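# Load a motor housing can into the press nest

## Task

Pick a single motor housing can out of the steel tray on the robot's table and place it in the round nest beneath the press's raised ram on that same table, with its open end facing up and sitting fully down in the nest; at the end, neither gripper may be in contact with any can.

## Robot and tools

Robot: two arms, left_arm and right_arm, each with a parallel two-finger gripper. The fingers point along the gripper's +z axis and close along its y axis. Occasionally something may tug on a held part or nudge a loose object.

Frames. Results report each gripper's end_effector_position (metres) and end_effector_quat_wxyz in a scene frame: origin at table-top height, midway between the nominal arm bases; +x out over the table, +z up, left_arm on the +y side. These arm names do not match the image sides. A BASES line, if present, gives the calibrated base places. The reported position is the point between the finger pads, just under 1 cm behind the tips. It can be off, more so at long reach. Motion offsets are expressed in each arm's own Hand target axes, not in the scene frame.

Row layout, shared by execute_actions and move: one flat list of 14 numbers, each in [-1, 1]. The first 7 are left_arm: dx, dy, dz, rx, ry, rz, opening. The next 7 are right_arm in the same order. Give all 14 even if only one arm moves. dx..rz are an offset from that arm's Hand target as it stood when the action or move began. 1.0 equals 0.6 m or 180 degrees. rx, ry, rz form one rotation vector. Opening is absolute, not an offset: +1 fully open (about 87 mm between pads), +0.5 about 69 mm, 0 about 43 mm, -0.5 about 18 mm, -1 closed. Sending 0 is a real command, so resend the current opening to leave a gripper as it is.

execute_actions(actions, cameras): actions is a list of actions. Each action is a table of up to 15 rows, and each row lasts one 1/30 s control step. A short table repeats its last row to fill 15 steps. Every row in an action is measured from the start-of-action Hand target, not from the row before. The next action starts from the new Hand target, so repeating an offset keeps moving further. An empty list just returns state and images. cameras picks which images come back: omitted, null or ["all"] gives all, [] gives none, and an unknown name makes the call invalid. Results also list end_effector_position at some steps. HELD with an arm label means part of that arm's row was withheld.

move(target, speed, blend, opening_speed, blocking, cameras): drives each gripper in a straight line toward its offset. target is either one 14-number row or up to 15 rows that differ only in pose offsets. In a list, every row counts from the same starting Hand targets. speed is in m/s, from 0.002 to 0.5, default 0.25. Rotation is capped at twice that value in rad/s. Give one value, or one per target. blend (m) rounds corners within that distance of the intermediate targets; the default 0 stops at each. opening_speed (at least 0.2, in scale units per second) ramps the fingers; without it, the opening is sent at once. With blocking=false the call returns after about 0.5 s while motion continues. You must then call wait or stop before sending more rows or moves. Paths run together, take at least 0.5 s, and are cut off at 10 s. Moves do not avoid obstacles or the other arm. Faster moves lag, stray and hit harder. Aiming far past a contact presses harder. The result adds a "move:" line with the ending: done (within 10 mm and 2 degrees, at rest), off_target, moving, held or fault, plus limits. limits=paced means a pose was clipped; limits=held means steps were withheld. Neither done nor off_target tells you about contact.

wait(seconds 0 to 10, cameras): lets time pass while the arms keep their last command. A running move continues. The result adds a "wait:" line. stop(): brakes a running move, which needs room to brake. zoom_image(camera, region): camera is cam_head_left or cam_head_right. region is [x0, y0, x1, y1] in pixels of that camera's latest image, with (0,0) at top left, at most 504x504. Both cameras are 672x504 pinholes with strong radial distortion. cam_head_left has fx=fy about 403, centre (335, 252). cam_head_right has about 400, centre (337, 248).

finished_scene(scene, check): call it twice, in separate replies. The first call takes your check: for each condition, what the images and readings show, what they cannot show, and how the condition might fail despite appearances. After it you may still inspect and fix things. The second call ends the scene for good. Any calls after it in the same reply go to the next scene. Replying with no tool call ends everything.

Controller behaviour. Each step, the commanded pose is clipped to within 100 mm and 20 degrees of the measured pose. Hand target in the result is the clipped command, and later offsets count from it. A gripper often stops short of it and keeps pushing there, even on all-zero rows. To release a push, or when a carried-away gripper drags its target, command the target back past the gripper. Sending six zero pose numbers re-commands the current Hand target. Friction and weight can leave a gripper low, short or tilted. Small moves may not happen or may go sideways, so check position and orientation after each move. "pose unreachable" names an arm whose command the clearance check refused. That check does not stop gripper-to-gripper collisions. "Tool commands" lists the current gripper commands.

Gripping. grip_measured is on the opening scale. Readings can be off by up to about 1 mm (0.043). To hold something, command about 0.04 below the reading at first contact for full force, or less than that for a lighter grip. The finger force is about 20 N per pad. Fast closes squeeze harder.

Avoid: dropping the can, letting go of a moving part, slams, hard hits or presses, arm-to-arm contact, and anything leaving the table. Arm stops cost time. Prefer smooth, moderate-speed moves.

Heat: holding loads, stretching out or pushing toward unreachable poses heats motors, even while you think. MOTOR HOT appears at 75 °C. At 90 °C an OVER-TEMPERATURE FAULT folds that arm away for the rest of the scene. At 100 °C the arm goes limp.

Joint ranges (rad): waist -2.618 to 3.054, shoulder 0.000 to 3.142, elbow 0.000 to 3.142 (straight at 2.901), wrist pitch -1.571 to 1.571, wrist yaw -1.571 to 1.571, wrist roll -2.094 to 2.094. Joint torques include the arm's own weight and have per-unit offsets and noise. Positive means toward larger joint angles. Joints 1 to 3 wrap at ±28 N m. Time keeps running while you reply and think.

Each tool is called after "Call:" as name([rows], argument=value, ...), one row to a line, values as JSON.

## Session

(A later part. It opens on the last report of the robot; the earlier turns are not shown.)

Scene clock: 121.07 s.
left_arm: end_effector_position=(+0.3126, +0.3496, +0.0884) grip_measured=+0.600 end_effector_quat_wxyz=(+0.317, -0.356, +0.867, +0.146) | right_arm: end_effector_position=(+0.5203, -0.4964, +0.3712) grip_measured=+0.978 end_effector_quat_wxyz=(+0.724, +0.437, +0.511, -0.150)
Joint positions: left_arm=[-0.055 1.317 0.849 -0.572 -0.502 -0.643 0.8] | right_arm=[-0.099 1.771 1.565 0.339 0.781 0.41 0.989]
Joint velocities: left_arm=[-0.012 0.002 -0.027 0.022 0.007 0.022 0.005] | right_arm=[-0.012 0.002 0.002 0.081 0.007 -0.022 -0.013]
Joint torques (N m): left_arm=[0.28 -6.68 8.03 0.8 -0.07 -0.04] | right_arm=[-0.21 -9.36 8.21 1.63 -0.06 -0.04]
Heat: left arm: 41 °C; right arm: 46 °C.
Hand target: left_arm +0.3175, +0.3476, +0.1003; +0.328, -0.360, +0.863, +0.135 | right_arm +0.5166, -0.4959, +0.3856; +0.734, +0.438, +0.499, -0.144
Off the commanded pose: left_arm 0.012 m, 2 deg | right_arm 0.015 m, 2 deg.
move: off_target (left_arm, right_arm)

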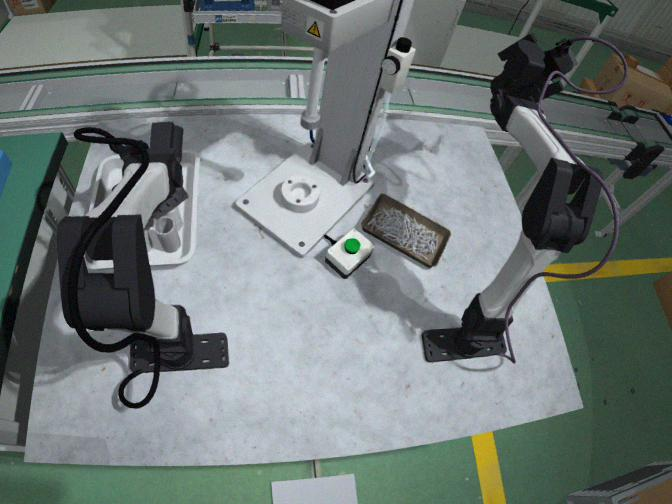

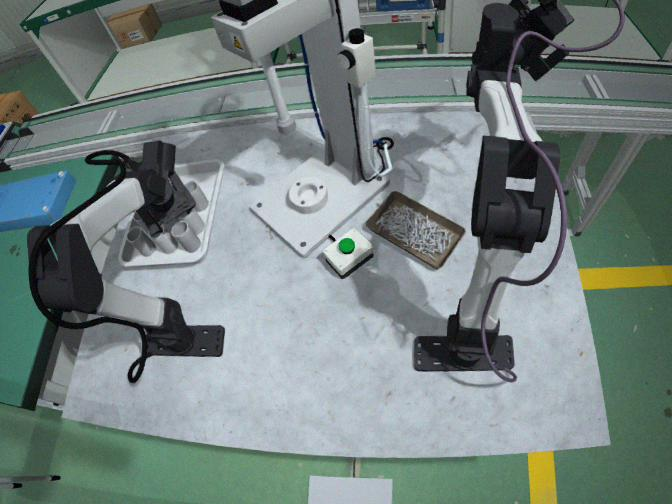

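Call:
move([
  [0.026,-0.001,0,0,0,0,0.6,0,0,0,0,0,0,1],
  [0.068,-0.002,0.052,0,0,0,0.6,0,0,0,0,0,0,1],
], speed=0.08)

Call:
zoom_image(camera="cam_head_left", region=[60, 130, 220, 290])

Call:
zoom_image(camera="cam_head_right", region=[100, 130, 260, 290])

Scene clock: 128.83 s.
left_arm: end_effector_position=(+0.3202, +0.3400, +0.0694) grip_measured=+0.600 end_effector_quat_wxyz=(+0.352, -0.366, +0.853, +0.123) | right_arm: end_effector_position=(+0.5203, -0.4964, +0.3712) grip_measured=+0.978 end_effector_quat_wxyz=(+0.724, +0.437, +0.511, -0.150)
Joint positions: left_arm=[-0.085 1.305 0.732 -0.398 -0.505 -0.683 0.8] | right_arm=[-0.099 1.771 1.565 0.339 0.781 0.41 0.989]
Joint velocities: left_arm=[-0.002 -0.007 -0.012 -0.051 0.022 -0.095 -0.005] | right_arm=[-0.017 -0.007 0.007 0.022 -0.037 -0.051 0.003]
Joint torques (N m): left_arm=[-0.21 -1.66 3.19 1.09 -0.17 0.06] | right_arm=[-0.23 -9.36 8.21 1.63 -0.06 -0.04]
Heat: left arm: 40 °C; right arm: 46 °C.
Hand target: left_arm +0.3105, +0.3399, +0.0497; +0.328, -0.361, +0.863, +0.134 | right_arm +0.5166, -0.4959, +0.3856; +0.734, +0.438, +0.499, -0.144
Off the commanded pose: left_arm 0.021 m, 3 deg | right_arm 0.015 m, 2 deg.
move: off_target (left_arm, right_arm)

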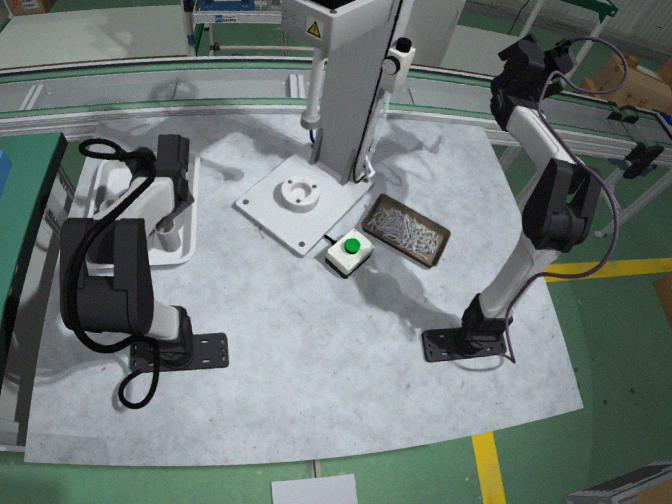

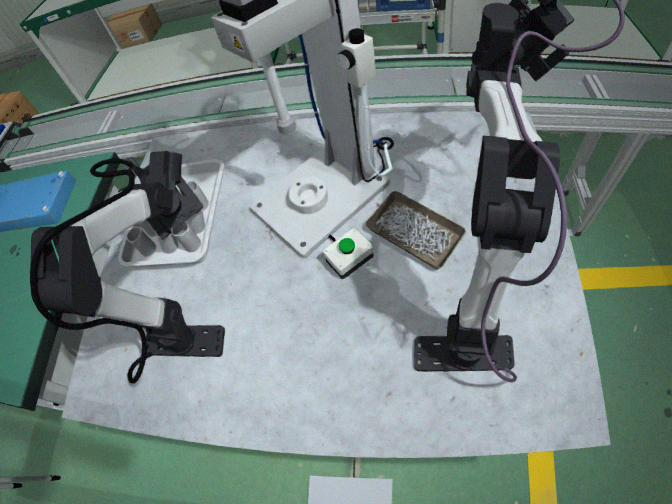

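Scaled by 3.150.

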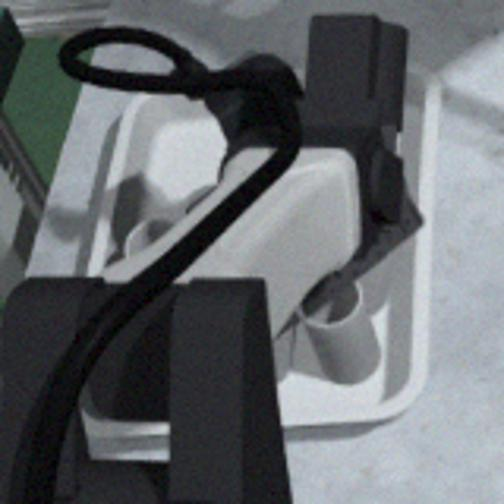

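Scaled by 3.150.

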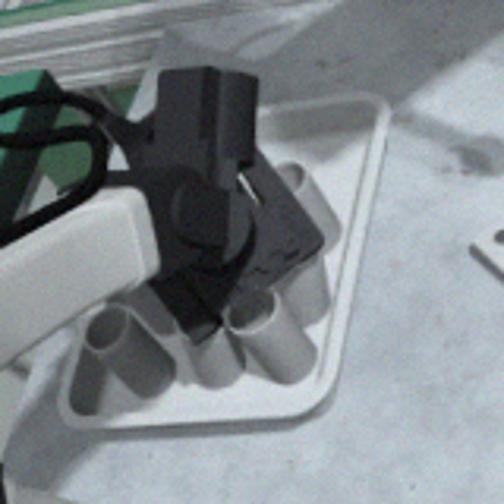

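Call:
move(target=[-0.0405,0,-0.075,0,0,0,0.25,0,0,0,0,0,0,1], speed=0.15)

Call:
zoom_image(camera="cam_head_left", region=[100, 160, 220, 280])

Call:
zoom_image(camera="cam_head_right", region=[110, 170, 220, 280])

Scene clock: 140.60 s.
left_arm: end_effector_position=(+0.2999, +0.3332, +0.0888) grip_measured=+0.250 end_effector_quat_wxyz=(+0.318, -0.359, +0.867, +0.139) | right_arm: end_effector_position=(+0.5203, -0.4964, +0.3712) grip_measured=+0.978 end_effector_quat_wxyz=(+0.724, +0.437, +0.511, -0.150)
Joint positions: left_arm=[-0.119 1.266 0.821 -0.622 -0.521 -0.713 0.625] | right_arm=[-0.099 1.771 1.565 0.339 0.781 0.41 0.989]
Joint velocities: left_arm=[0.007 -0.017 0.002 0.022 -0.066 0.007 0.009] | right_arm=[0.002 0.007 0.002 0.022 -0.007 -0.051 0.003]
Joint torques (N m): left_arm=[-0.66 -5.91 7.97 0.69 -0.2 -0.08] | right_arm=[-0.21 -9.36 8.21 1.63 -0.06 -0.04]
Heat: left arm: 39 °C; right arm: 47 °C.
Hand target: left_arm +0.3031, +0.3309, +0.0997; +0.327, -0.361, +0.863, +0.134 | right_arm +0.5166, -0.4959, +0.3856; +0.734, +0.438, +0.499, -0.144
Off the commanded pose: left_arm 0.011 m, 1 deg | right_arm 0.015 m, 2 deg.
move: off_target (left_arm, right_arm)

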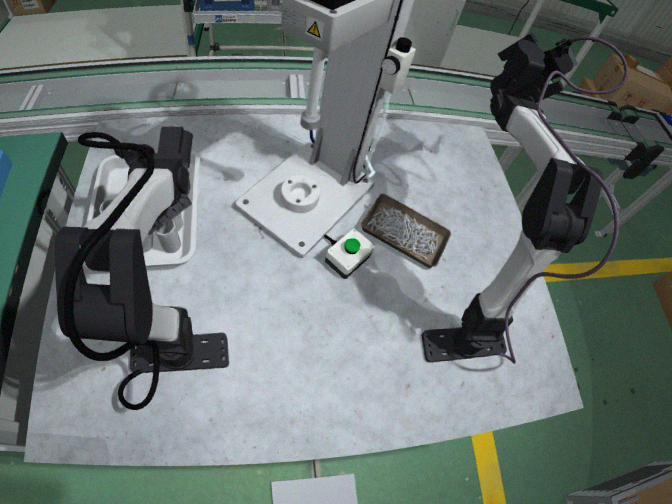

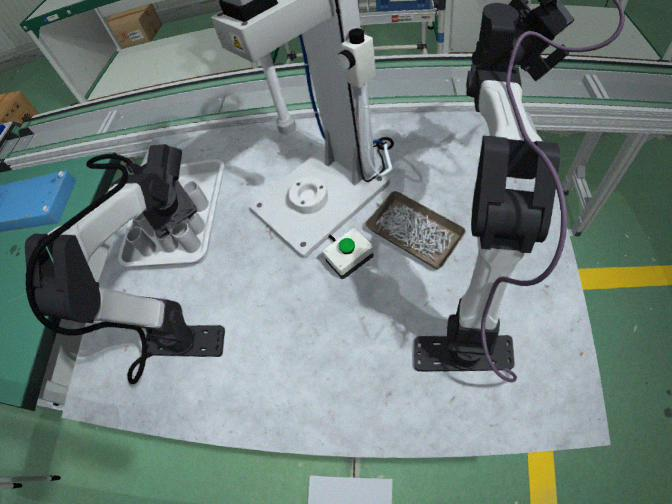

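Scaled by 4.200.

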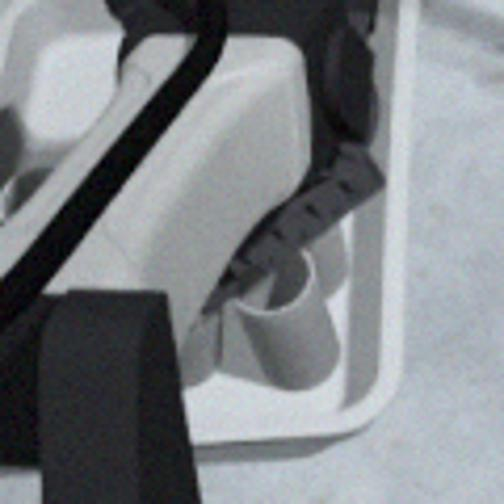

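Scaled by 4.582.

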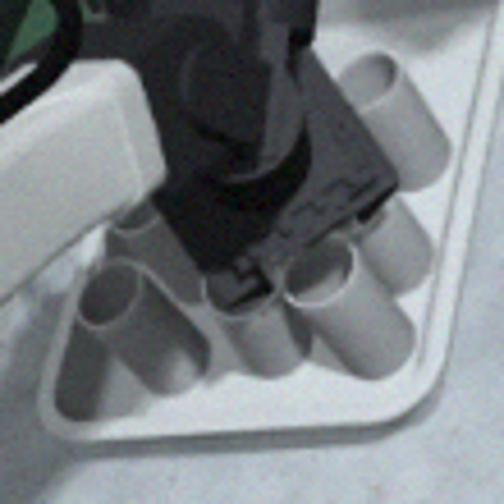

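Call:
move(target=[0.030,0.014,0.035,0,0,0,0.25,0,0,0,0,0,0,1], speed=0.1)

Call:
zoom_image(camera="cam_head_left", region=[100, 160, 220, 280])

Call:
zoom_image(camera="cam_head_right", region=[110, 170, 220, 280])

Scene clock: 148.73 s.
left_arm: end_effector_position=(+0.2988, +0.3368, +0.0725) grip_measured=+0.250 end_effector_quat_wxyz=(+0.326, -0.363, +0.862, +0.138) | right_arm: end_effector_position=(+0.5203, -0.4964, +0.3712) grip_measured=+0.978 end_effector_quat_wxyz=(+0.724, +0.437, +0.511, -0.150)
Joint positions: left_arm=[-0.107 1.263 0.744 -0.525 -0.521 -0.707 0.625] | right_arm=[-0.099 1.771 1.565 0.339 0.781 0.41 0.989]
Joint velocities: left_arm=[-0.037 -0.002 0.017 -0.007 -0.022 -0.037 -0.006] | right_arm=[-0.007 -0.002 -0.022 -0.037 0.022 0.051 -0.003]
Joint torques (N m): left_arm=[0.65 -5.85 4.7 1.02 -0.1 0.16] | right_arm=[-0.23 -9.35 8.21 1.62 -0.06 -0.04]
Heat: left arm: 39 °C; right arm: 47 °C.
Hand target: left_arm +0.2969, +0.3375, +0.0723; +0.328, -0.361, +0.863, +0.134 | right_arm +0.5166, -0.4959, +0.3856; +0.734, +0.438, +0.499, -0.144
Off the commanded pose: left_arm 0.001 m, 1 deg | right_arm 0.015 m, 2 deg.
move: off_target (right_arm)

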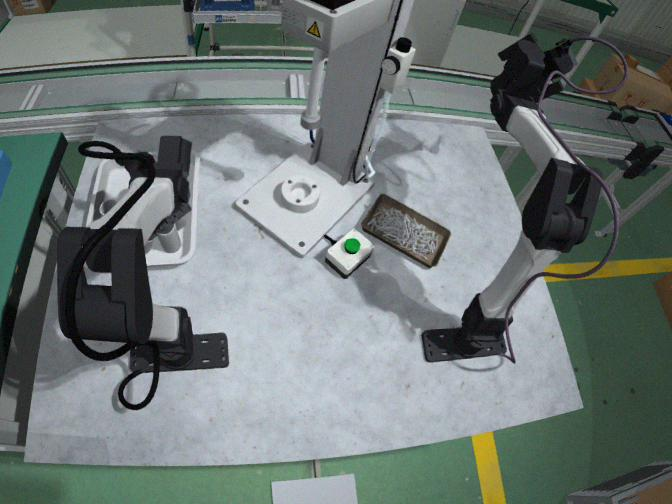

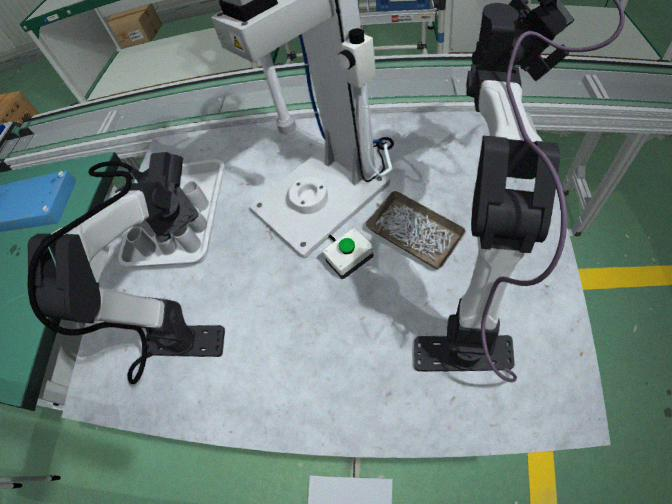

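Scaled by 4.200.

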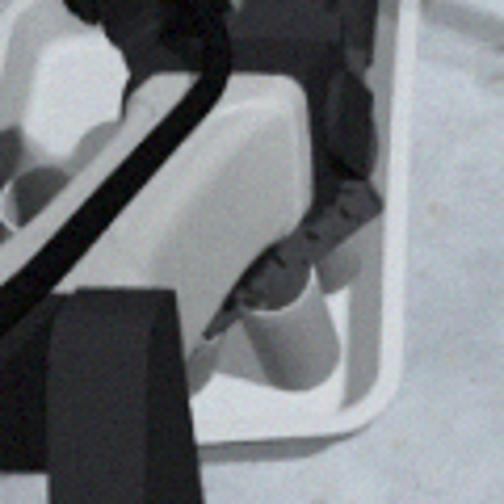

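Scaled by 4.582.

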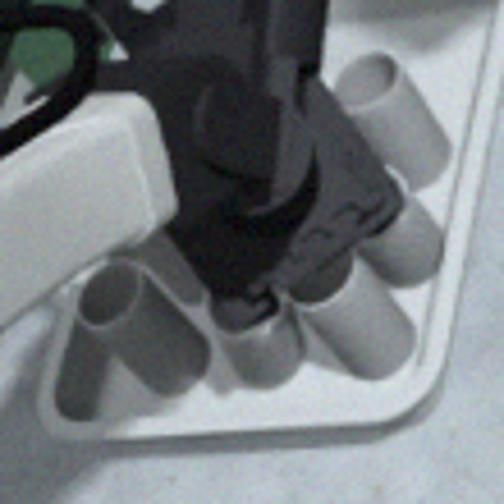

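Call:
move(target=[0.0343,0,0.0409,0,0,0,0.25,0,0,0,0,0,0,1], speed=0.06)

Call:
zoom_image(camera="cam_head_left", region=[100, 160, 220, 280])

Call:
zoom_image(camera="cam_head_right", region=[110, 170, 220, 280])

Scene clock: 155.70 s.
left_arm: end_effector_position=(+0.3159, +0.3372, +0.0682) grip_measured=+0.250 end_effector_quat_wxyz=(+0.369, -0.371, +0.844, +0.118) | right_arm: end_effector_position=(+0.5203, -0.4964, +0.3712) grip_measured=+0.978 end_effector_quat_wxyz=(+0.724, +0.437, +0.511, -0.150)
Joint positions: left_arm=[-0.104 1.261 0.678 -0.357 -0.525 -0.705 0.625] | right_arm=[-0.099 1.771 1.565 0.339 0.781 0.41 0.989]
Joint velocities: left_arm=[0.012 -0.012 -0.022 0.007 0.007 0.007 0.001] | right_arm=[0.007 0.002 0.007 -0.037 -0.037 -0.051 -0.003]
Joint torques (N m): left_arm=[0.79 -1.43 2.09 0.89 -0.04 0.19] | right_arm=[-0.23 -9.36 8.21 1.63 -0.06 -0.04]
Heat: left arm: 39 °C; right arm: 47 °C.
Hand target: left_arm +0.2971, +0.3385, +0.0402; +0.328, -0.361, +0.863, +0.134 | right_arm +0.5166, -0.4959, +0.3856; +0.734, +0.438, +0.499, -0.144
Off the commanded pose: left_arm 0.033 m, 6 deg | right_arm 0.015 m, 2 deg.
move: off_target (left_arm, right_arm)

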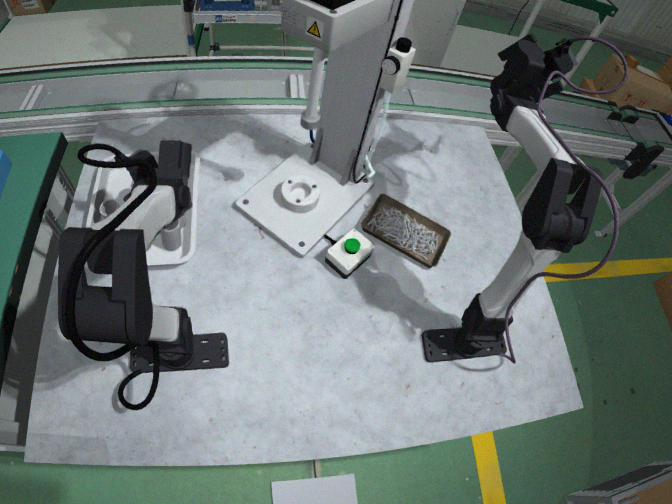

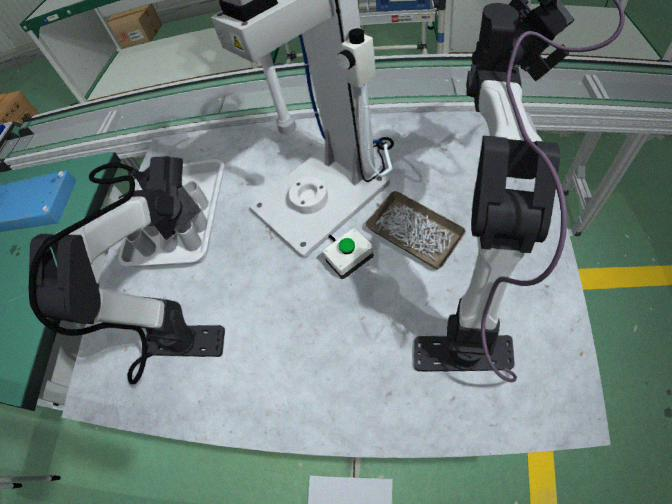

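Scaled by 4.200.

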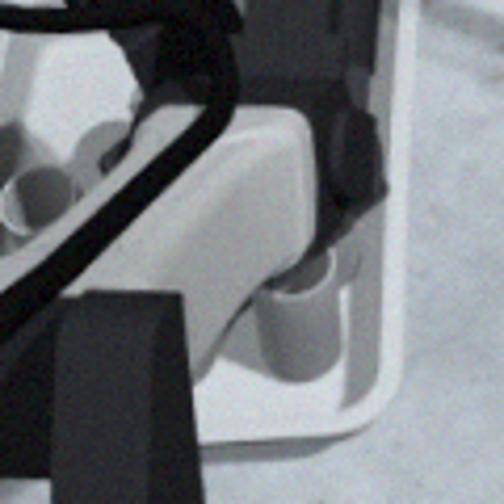

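Scaled by 4.582.

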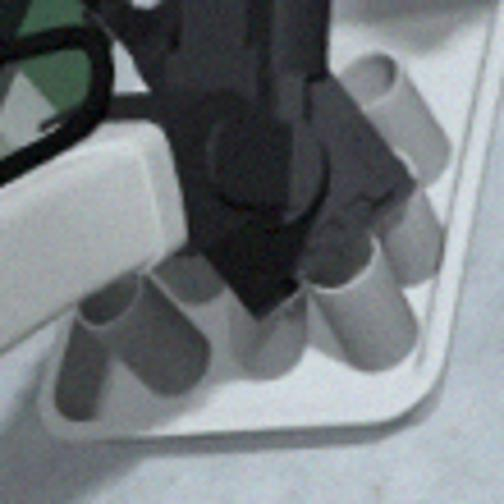

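Call:
move([
  [-0.1,0,-0.12,0,0,0,0.25,0,0,0,0,0,0,1],
  [-0.12,0,-0.38,0,0,0,0.25,0,0,0,0,0,0,1],
], speed=0.2)

Call:
zoom_image(camera="cam_head_left", region=[80, 140, 220, 280])

Call:
zoom_image(camera="cam_head_right", region=[110, 170, 220, 280])

Scene clock: 173.90 s.
left_arm: end_effector_position=(+0.2306, +0.2671, +0.2547) grip_measured=+0.250 end_effector_quat_wxyz=(+0.326, -0.356, +0.869, +0.111) | right_arm: end_effector_position=(+0.5203, -0.4964, +0.3712) grip_measured=+0.978 end_effector_quat_wxyz=(+0.724, +0.437, +0.511, -0.150)
Joint positions: left_arm=[-0.511 1.194 1.481 -1.542 -0.639 -1.131 0.625] | right_arm=[-0.099 1.771 1.565 0.339 0.781 0.41 0.989]
Joint velocities: left_arm=[0.007 0.007 0.007 0.037 0.007 -0.022 0.006] | right_arm=[-0.002 0.007 -0.012 0.007 -0.037 -0.051 -0.003]
Joint torques (N m): left_arm=[-0.44 -1.74 6.48 0.51 -0.36 -0.1] | right_arm=[-0.23 -9.36 8.21 1.63 -0.06 -0.04]
Heat: left arm: 38 °C; right arm: 47 °C.
Hand target: left_arm +0.2313, +0.2667, +0.2583; +0.321, -0.364, +0.865, +0.128 | right_arm +0.5166, -0.4959, +0.3856; +0.734, +0.438, +0.499, -0.144
Off the commanded pose: left_arm 0.006 m, 3 deg | right_arm 0.015 m, 2 deg.
joint sent to its limit (left arm) — joint 4 (wrist pitch), lower limit. The joint targets are off in position, not in orientation.
move: off_target (left_arm, right_arm)

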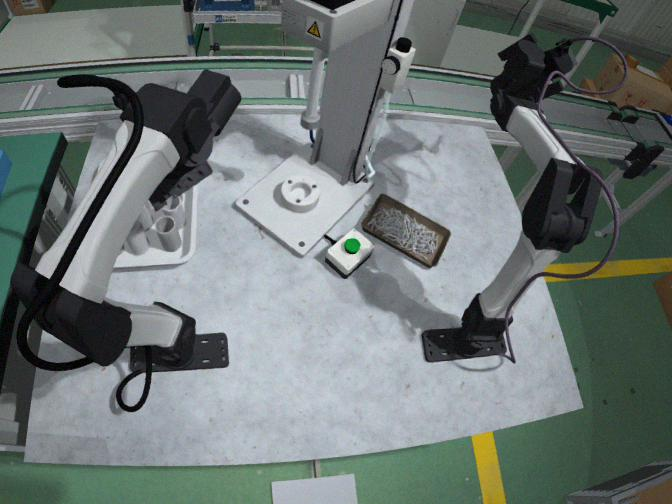

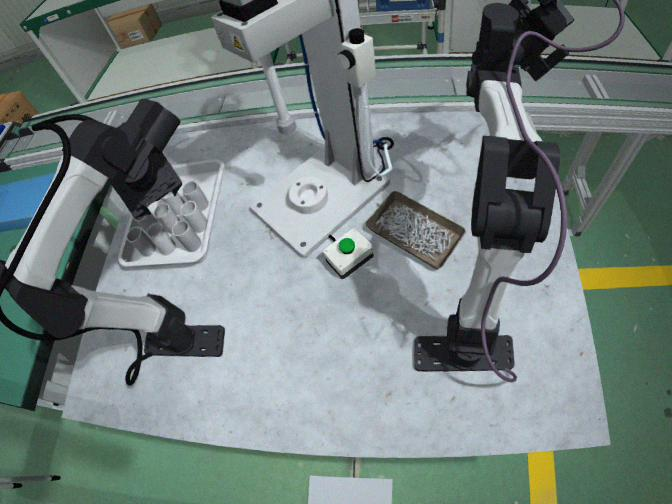

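Scaled by 3.600.

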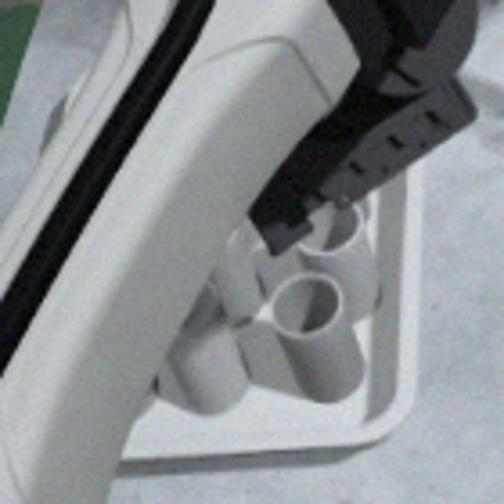

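Scaled by 4.582.

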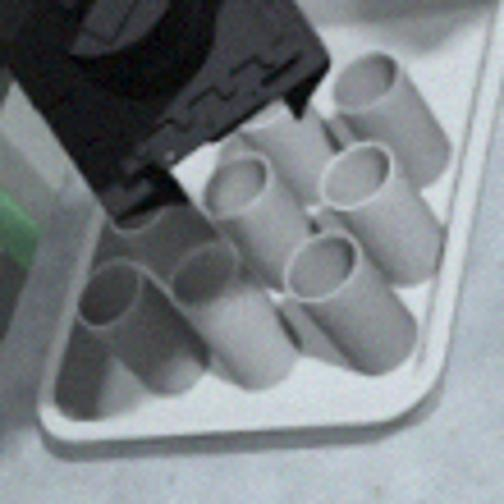

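Call:
move(target=[0.0617,-0.001,0.3247,0,0.083,0,-1,0,0,0,0,0,0,1])

Call:
zoom_image(camera="cam_head_left", region=[80, 140, 220, 280])

Call:
zoom_image(camera="cam_head_right", region=[110, 170, 220, 280])

Scene clock: 184.77 s.
left_arm: end_effector_position=(+0.3053, +0.3546, +0.1038) grip_measured=-1.000 end_effector_quat_wxyz=(+0.244, -0.382, +0.884, +0.117) | right_arm: end_effector_position=(+0.5203, -0.4964, +0.3712) grip_measured=+0.978 end_effector_quat_wxyz=(+0.724, +0.437, +0.511, -0.150)
Joint positions: left_arm=[0.041 1.381 1.022 -0.795 -0.367 -0.642 0] | right_arm=[-0.099 1.771 1.565 0.339 0.781 0.41 0.989]
Joint velocities: left_arm=[-0.022 0.002 -0.012 0.037 -0.037 -0.051 0] | right_arm=[0.002 0.002 0.017 -0.037 -0.022 -0.022 -0.003]
Joint torques (N m): left_arm=[0.06 -2.92 4.4 0.73 0.51 0.03] | right_arm=[-0.23 -9.36 8.21 1.63 -0.06 -0.04]
Heat: left arm: 39 °C; right arm: 47 °C.
Hand target: left_arm +0.3017, +0.3417, +0.0877; +0.214, -0.376, +0.897, +0.090 | right_arm +0.5166, -0.4959, +0.3856; +0.734, +0.438, +0.499, -0.144
Off the commanded pose: left_arm 0.027 m, 6 deg | right_arm 0.015 m, 2 deg.
move: off_target (left_arm, right_arm)

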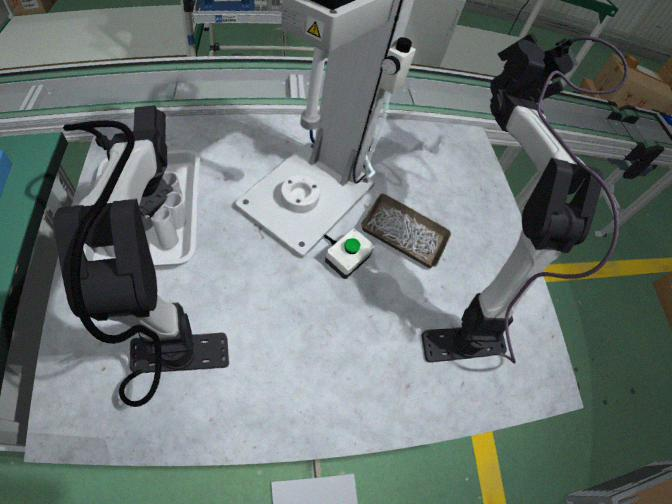

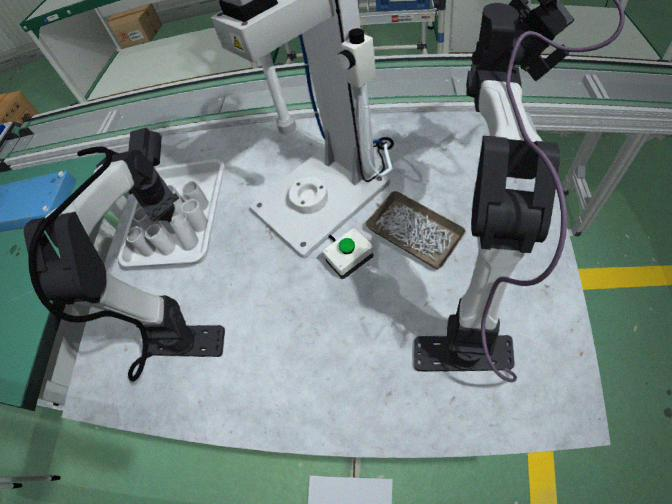

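Scaled by 3.600.

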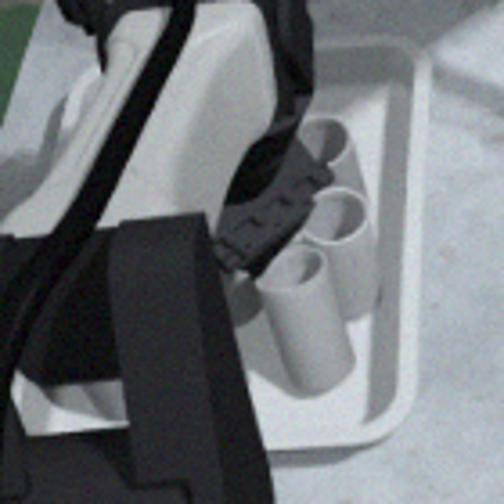

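Scaled by 4.582.

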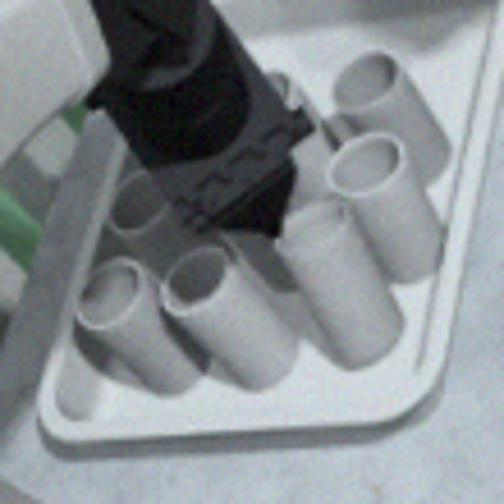

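Call:
move([
  [-0.0435,0.012,-0.0433,0,0,0,-1,0,0,0,0,0,0,1],
  [-0.043,0,-0.1465,0,0,0,-1,0,0,0,0,0,0,1],
], speed=0.08)

Call:
zoom_image(camera="cam_head_left", region=[80, 140, 220, 280])

Call:
zoom_image(camera="cam_head_right", region=[110, 170, 220, 280])

Scene clock: 199.63 s.
left_arm: end_effector_position=(+0.2897, +0.3289, +0.1639) grip_measured=-1.000 end_effector_quat_wxyz=(+0.194, -0.372, +0.903, +0.092) | right_arm: end_effector_position=(+0.5203, -0.4964, +0.3712) grip_measured=+0.978 end_effector_quat_wxyz=(+0.724, +0.437, +0.511, -0.150)
Joint positions: left_arm=[0.001 1.399 1.307 -1.162 -0.299 -0.68 0] | right_arm=[-0.099 1.771 1.565 0.339 0.781 0.41 0.989]
Joint velocities: left_arm=[-0.007 0.002 -0.017 -0.037 0.007 0.007 0] | right_arm=[-0.002 -0.012 -0.022 -0.081 -0.051 -0.11 -0.003]
Joint torques (N m): left_arm=[-0.55 -7.62 7.97 0.51 -0.17 -0.08] | right_arm=[-0.23 -9.36 8.2 1.63 -0.06 -0.04]
Heat: left arm: 38 °C; right arm: 47 °C.
Hand target: left_arm +0.2917, +0.3287, +0.1778; +0.213, -0.376, +0.897, +0.089 | right_arm +0.5166, -0.4959, +0.3856; +0.734, +0.438, +0.499, -0.144
Off the commanded pose: left_arm 0.014 m, 2 deg | right_arm 0.015 m, 2 deg.
move: off_target (left_arm, right_arm)

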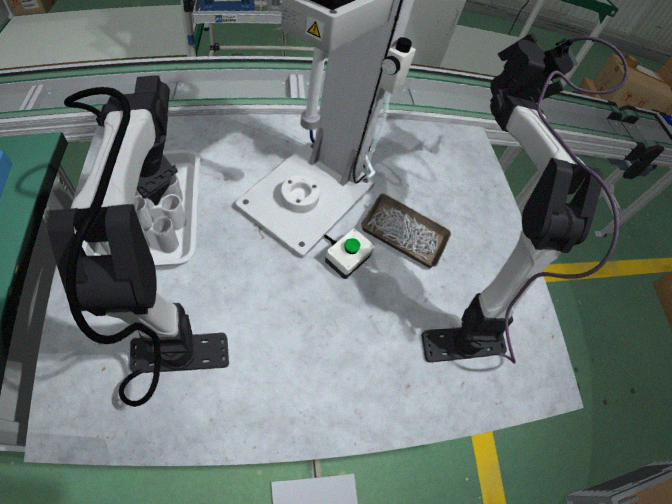

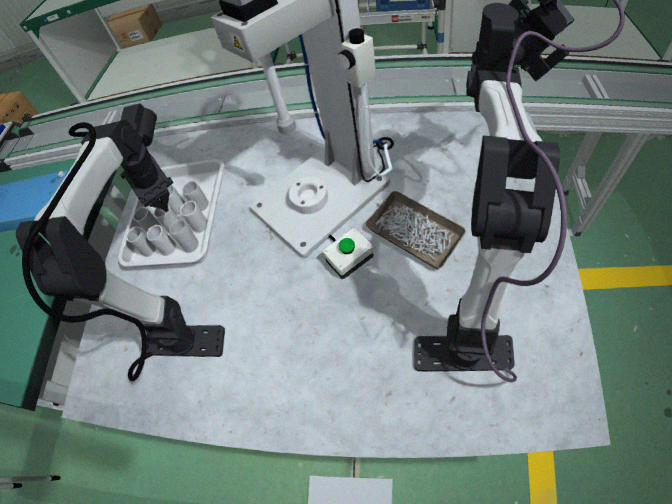

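Scaled by 3.600.

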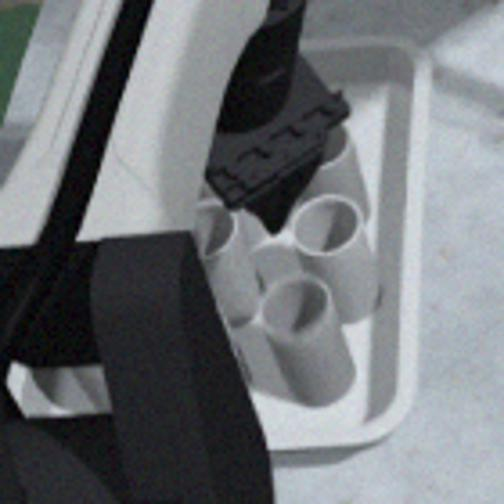

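Scaled by 4.582.

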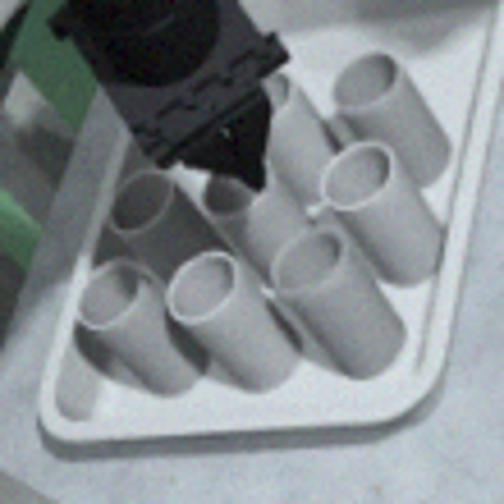

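Call:
move(target=[0.0214,0.0024,0.0732,0,0,0,0.4,0,0,0,0,0,0,1], speed=0.15)

Call:
zoom_image(camera="cam_head_left", region=[80, 140, 220, 280])

Call:
zoom_image(camera="cam_head_right", region=[110, 170, 220, 280])

Scene clock: 212.97 s.
left_arm: end_effector_position=(+0.2951, +0.3338, +0.1304) grip_measured=+0.400 end_effector_quat_wxyz=(+0.203, -0.376, +0.899, +0.091) | right_arm: end_effector_position=(+0.5203, -0.4964, +0.3712) grip_measured=+0.978 end_effector_quat_wxyz=(+0.724, +0.437, +0.511, -0.150)
Joint positions: left_arm=[0.016 1.391 1.163 -1.003 -0.299 -0.672 0.7] | right_arm=[-0.099 1.771 1.565 0.339 0.781 0.41 0.989]
Joint velocities: left_arm=[-0.017 0.007 0.007 -0.037 0.007 0.022 0.004] | right_arm=[-0.007 -0.002 -0.022 0.051 -0.081 0.022 -0.024]
Joint torques (N m): left_arm=[0.68 -7.24 5.03 0.84 -0.12 0.17] | right_arm=[-0.21 -9.36 8.21 1.63 -0.06 -0.04]
Heat: left arm: 41 °C; right arm: 47 °C.
Hand target: left_arm +0.2957, +0.3363, +0.1329; +0.214, -0.376, +0.897, +0.089 | right_arm +0.5166, -0.4959, +0.3856; +0.734, +0.438, +0.499, -0.144
Off the commanded pose: left_arm 0.003 m, 1 deg | right_arm 0.015 m, 2 deg.
move: off_target (right_arm)

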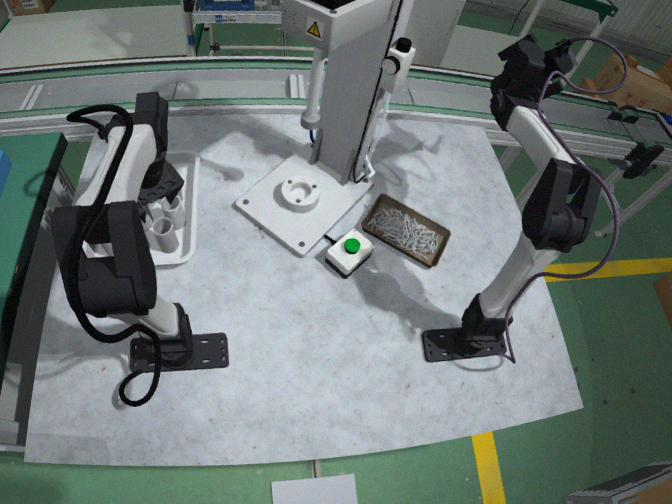

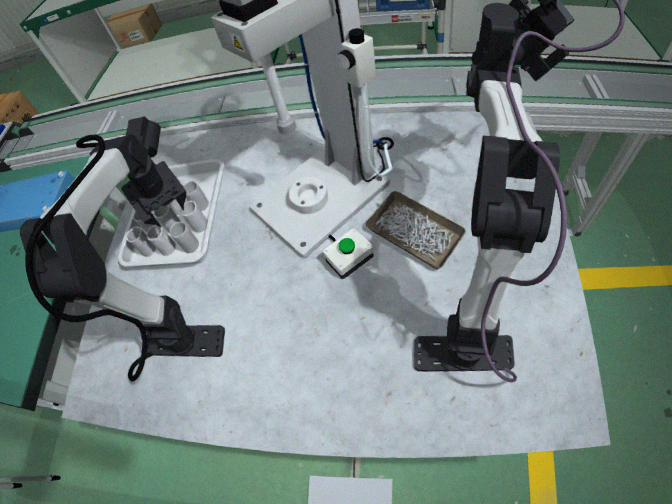

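Scaled by 3.600.

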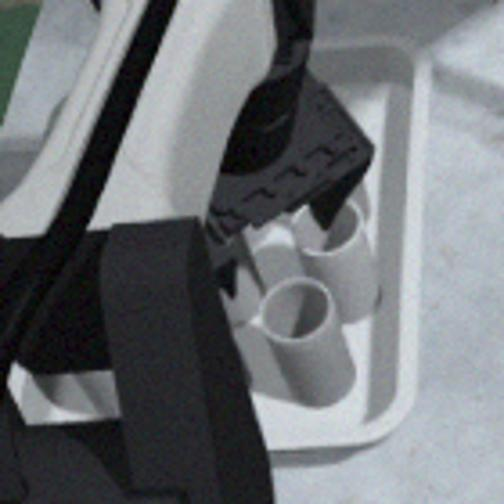

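Scaled by 4.582.

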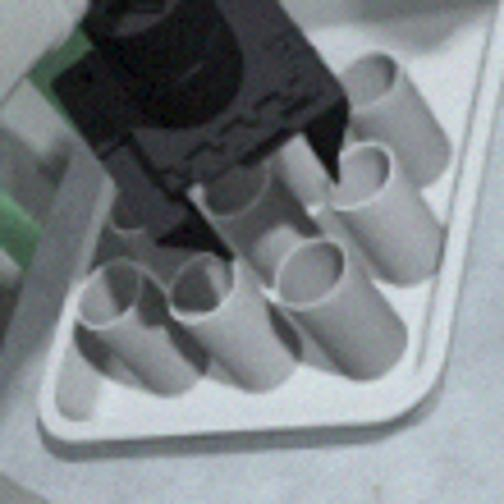

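Call:
move(target=[0.021,0.008,0.0397,0,0,0,0.4,0,0,0,0,0,0,1], speed=0.1)

Call:
zoom_image(camera="cam_head_left", region=[80, 140, 220, 280])

Call:
zoom_image(camera="cam_head_right", region=[110, 170, 220, 280])

Scene clock: 222.50 s.
left_arm: end_effector_position=(+0.2905, +0.3380, +0.1025) grip_measured=+0.400 end_effector_quat_wxyz=(+0.202, -0.377, +0.899, +0.094) | right_arm: end_effector_position=(+0.5203, -0.4964, +0.3712) grip_measured=+0.978 end_effector_quat_wxyz=(+0.724, +0.437, +0.511, -0.150)
Joint positions: left_arm=[0.031 1.383 1.046 -0.895 -0.299 -0.658 0.7] | right_arm=[-0.099 1.771 1.565 0.339 0.781 0.41 0.989]
Joint velocities: left_arm=[0.022 -0.002 0.007 -0.037 0.007 -0.051 -0.001] | right_arm=[-0.002 -0.017 -0.007 -0.037 0.022 0.066 -0.008]
Joint torques (N m): left_arm=[0.64 -7.64 5.03 0.89 -0.09 0.18] | right_arm=[-0.23 -9.36 8.21 1.63 -0.06 -0.04]
Heat: left arm: 40 °C; right arm: 48 °C.
Hand target: left_arm +0.2914, +0.3397, +0.1061; +0.214, -0.376, +0.897, +0.090 | right_arm +0.5166, -0.4959, +0.3856; +0.734, +0.438, +0.499, -0.144
Off the commanded pose: left_arm 0.004 m, 1 deg | right_arm 0.015 m, 2 deg.
move: off_target (right_arm)

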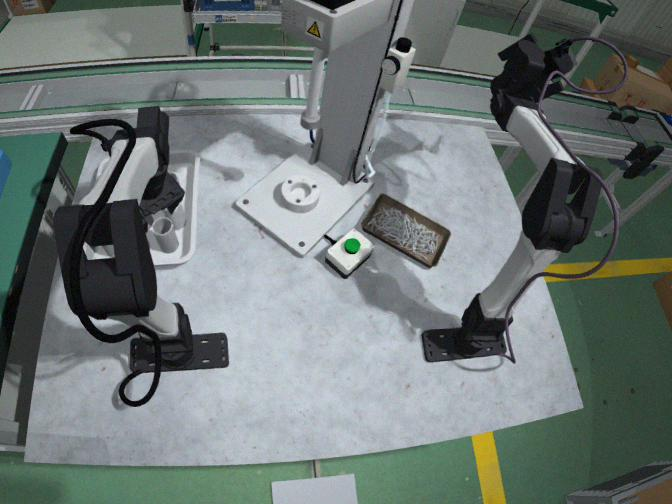

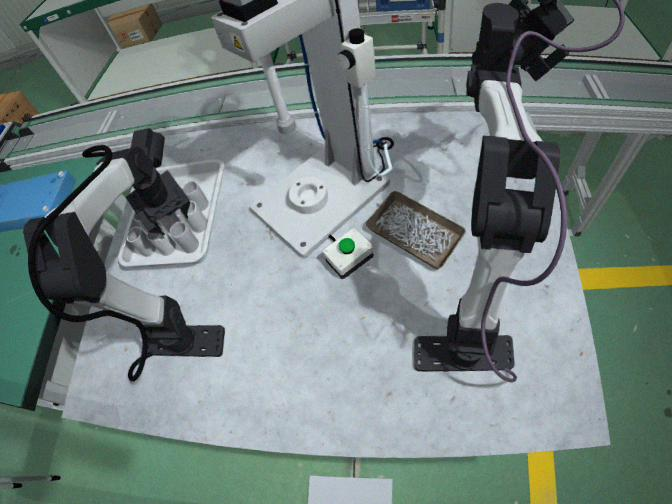

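Scaled by 3.600.

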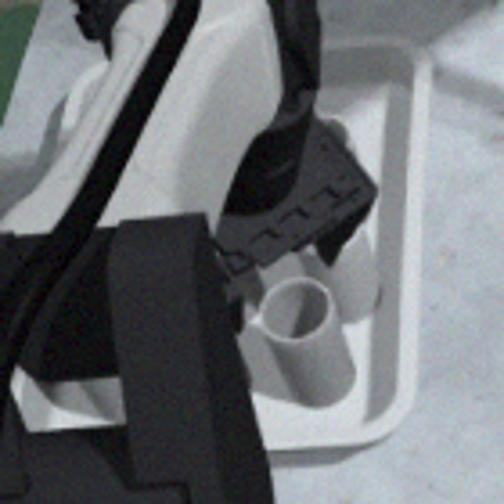

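Scaled by 4.582.

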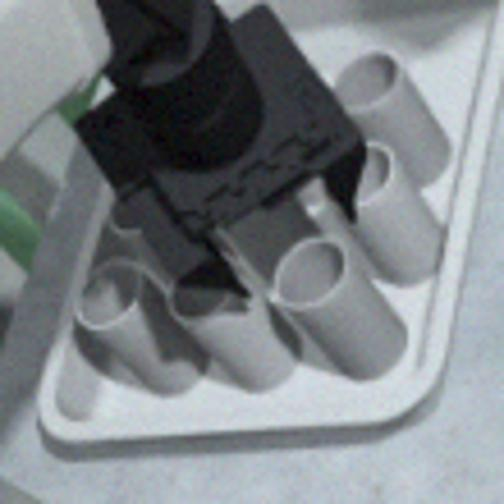

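Call:
move(target=[0.0318,-0.002,0.0624,0,0,0,0.4,0,0,0,0,0,0,1], speed=0.06)

Call:
zoom_image(camera="cam_head_left", region=[80, 140, 220, 280])

Call:
zoom_image(camera="cam_head_right", region=[110, 170, 220, 280])

Scene clock: 228.90 s.
left_arm: end_effector_position=(+0.2892, +0.3379, +0.0673) grip_measured=+0.400 end_effector_quat_wxyz=(+0.211, -0.377, +0.897, +0.091) | right_arm: end_effector_position=(+0.5203, -0.4964, +0.3712) grip_measured=+0.978 end_effector_quat_wxyz=(+0.724, +0.437, +0.511, -0.150)
Joint positions: left_arm=[0.031 1.383 0.9 -0.729 -0.299 -0.657 0.7] | right_arm=[-0.099 1.771 1.565 0.339 0.781 0.41 0.989]
Joint velocities: left_arm=[0.022 -0.002 -0.012 -0.007 0.066 0.007 0.004] | right_arm=[-0.007 0.007 -0.002 -0.037 -0.007 -0.139 0.008]
Joint torques (N m): left_arm=[0.35 -4.72 4.89 0.95 -0.09 0.12] | right_arm=[-0.23 -9.36 8.21 1.62 -0.06 -0.04]
Heat: left arm: 39 °C; right arm: 48 °C.
Hand target: left_arm +0.2914, +0.3391, +0.0640; +0.214, -0.376, +0.897, +0.090 | right_arm +0.5166, -0.4959, +0.3856; +0.734, +0.438, +0.499, -0.144
Off the commanded pose: left_arm 0.004 m, 0 deg | right_arm 0.015 m, 2 deg.
move: off_target (right_arm)

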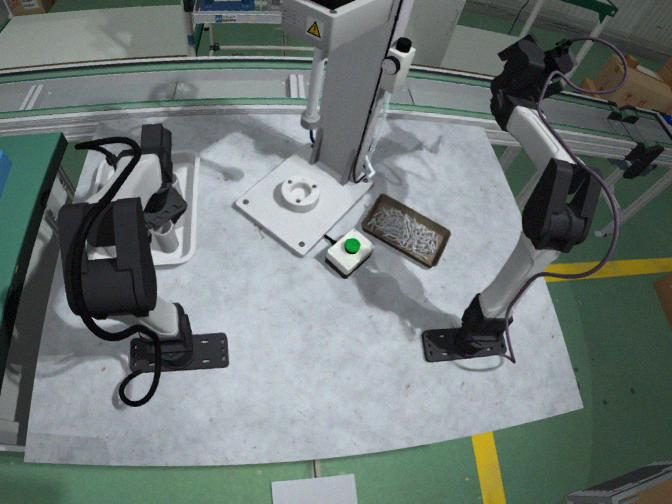

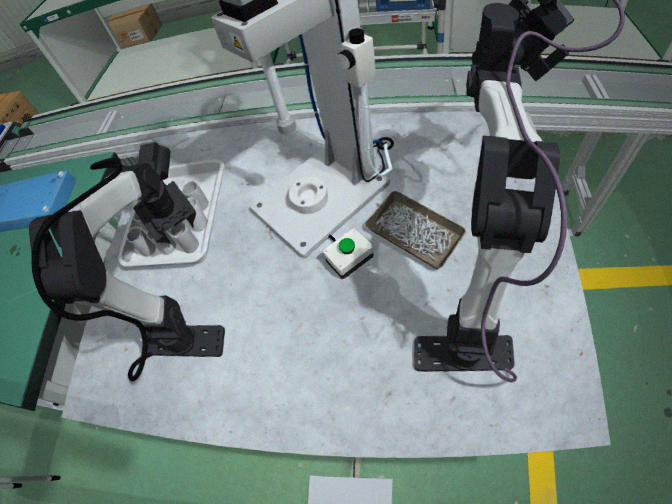

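Scaled by 3.600.

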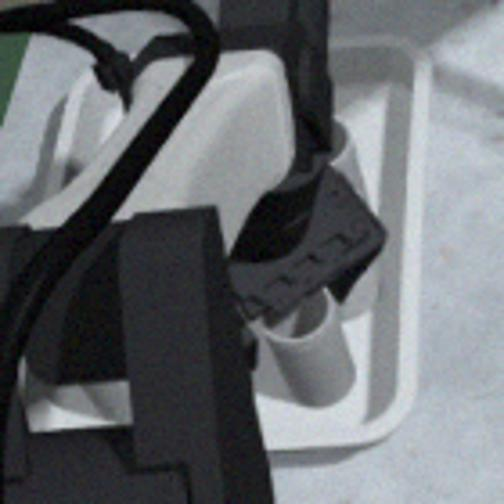

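Scaled by 4.582.

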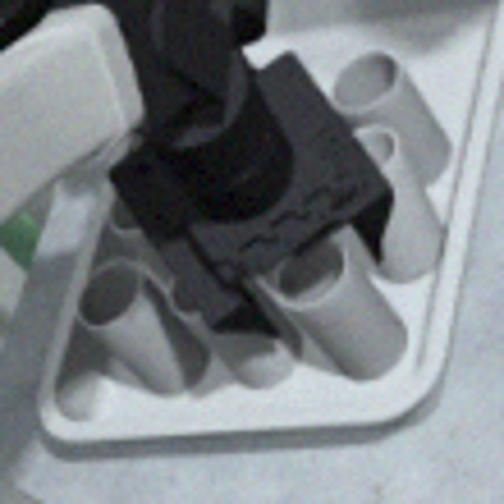

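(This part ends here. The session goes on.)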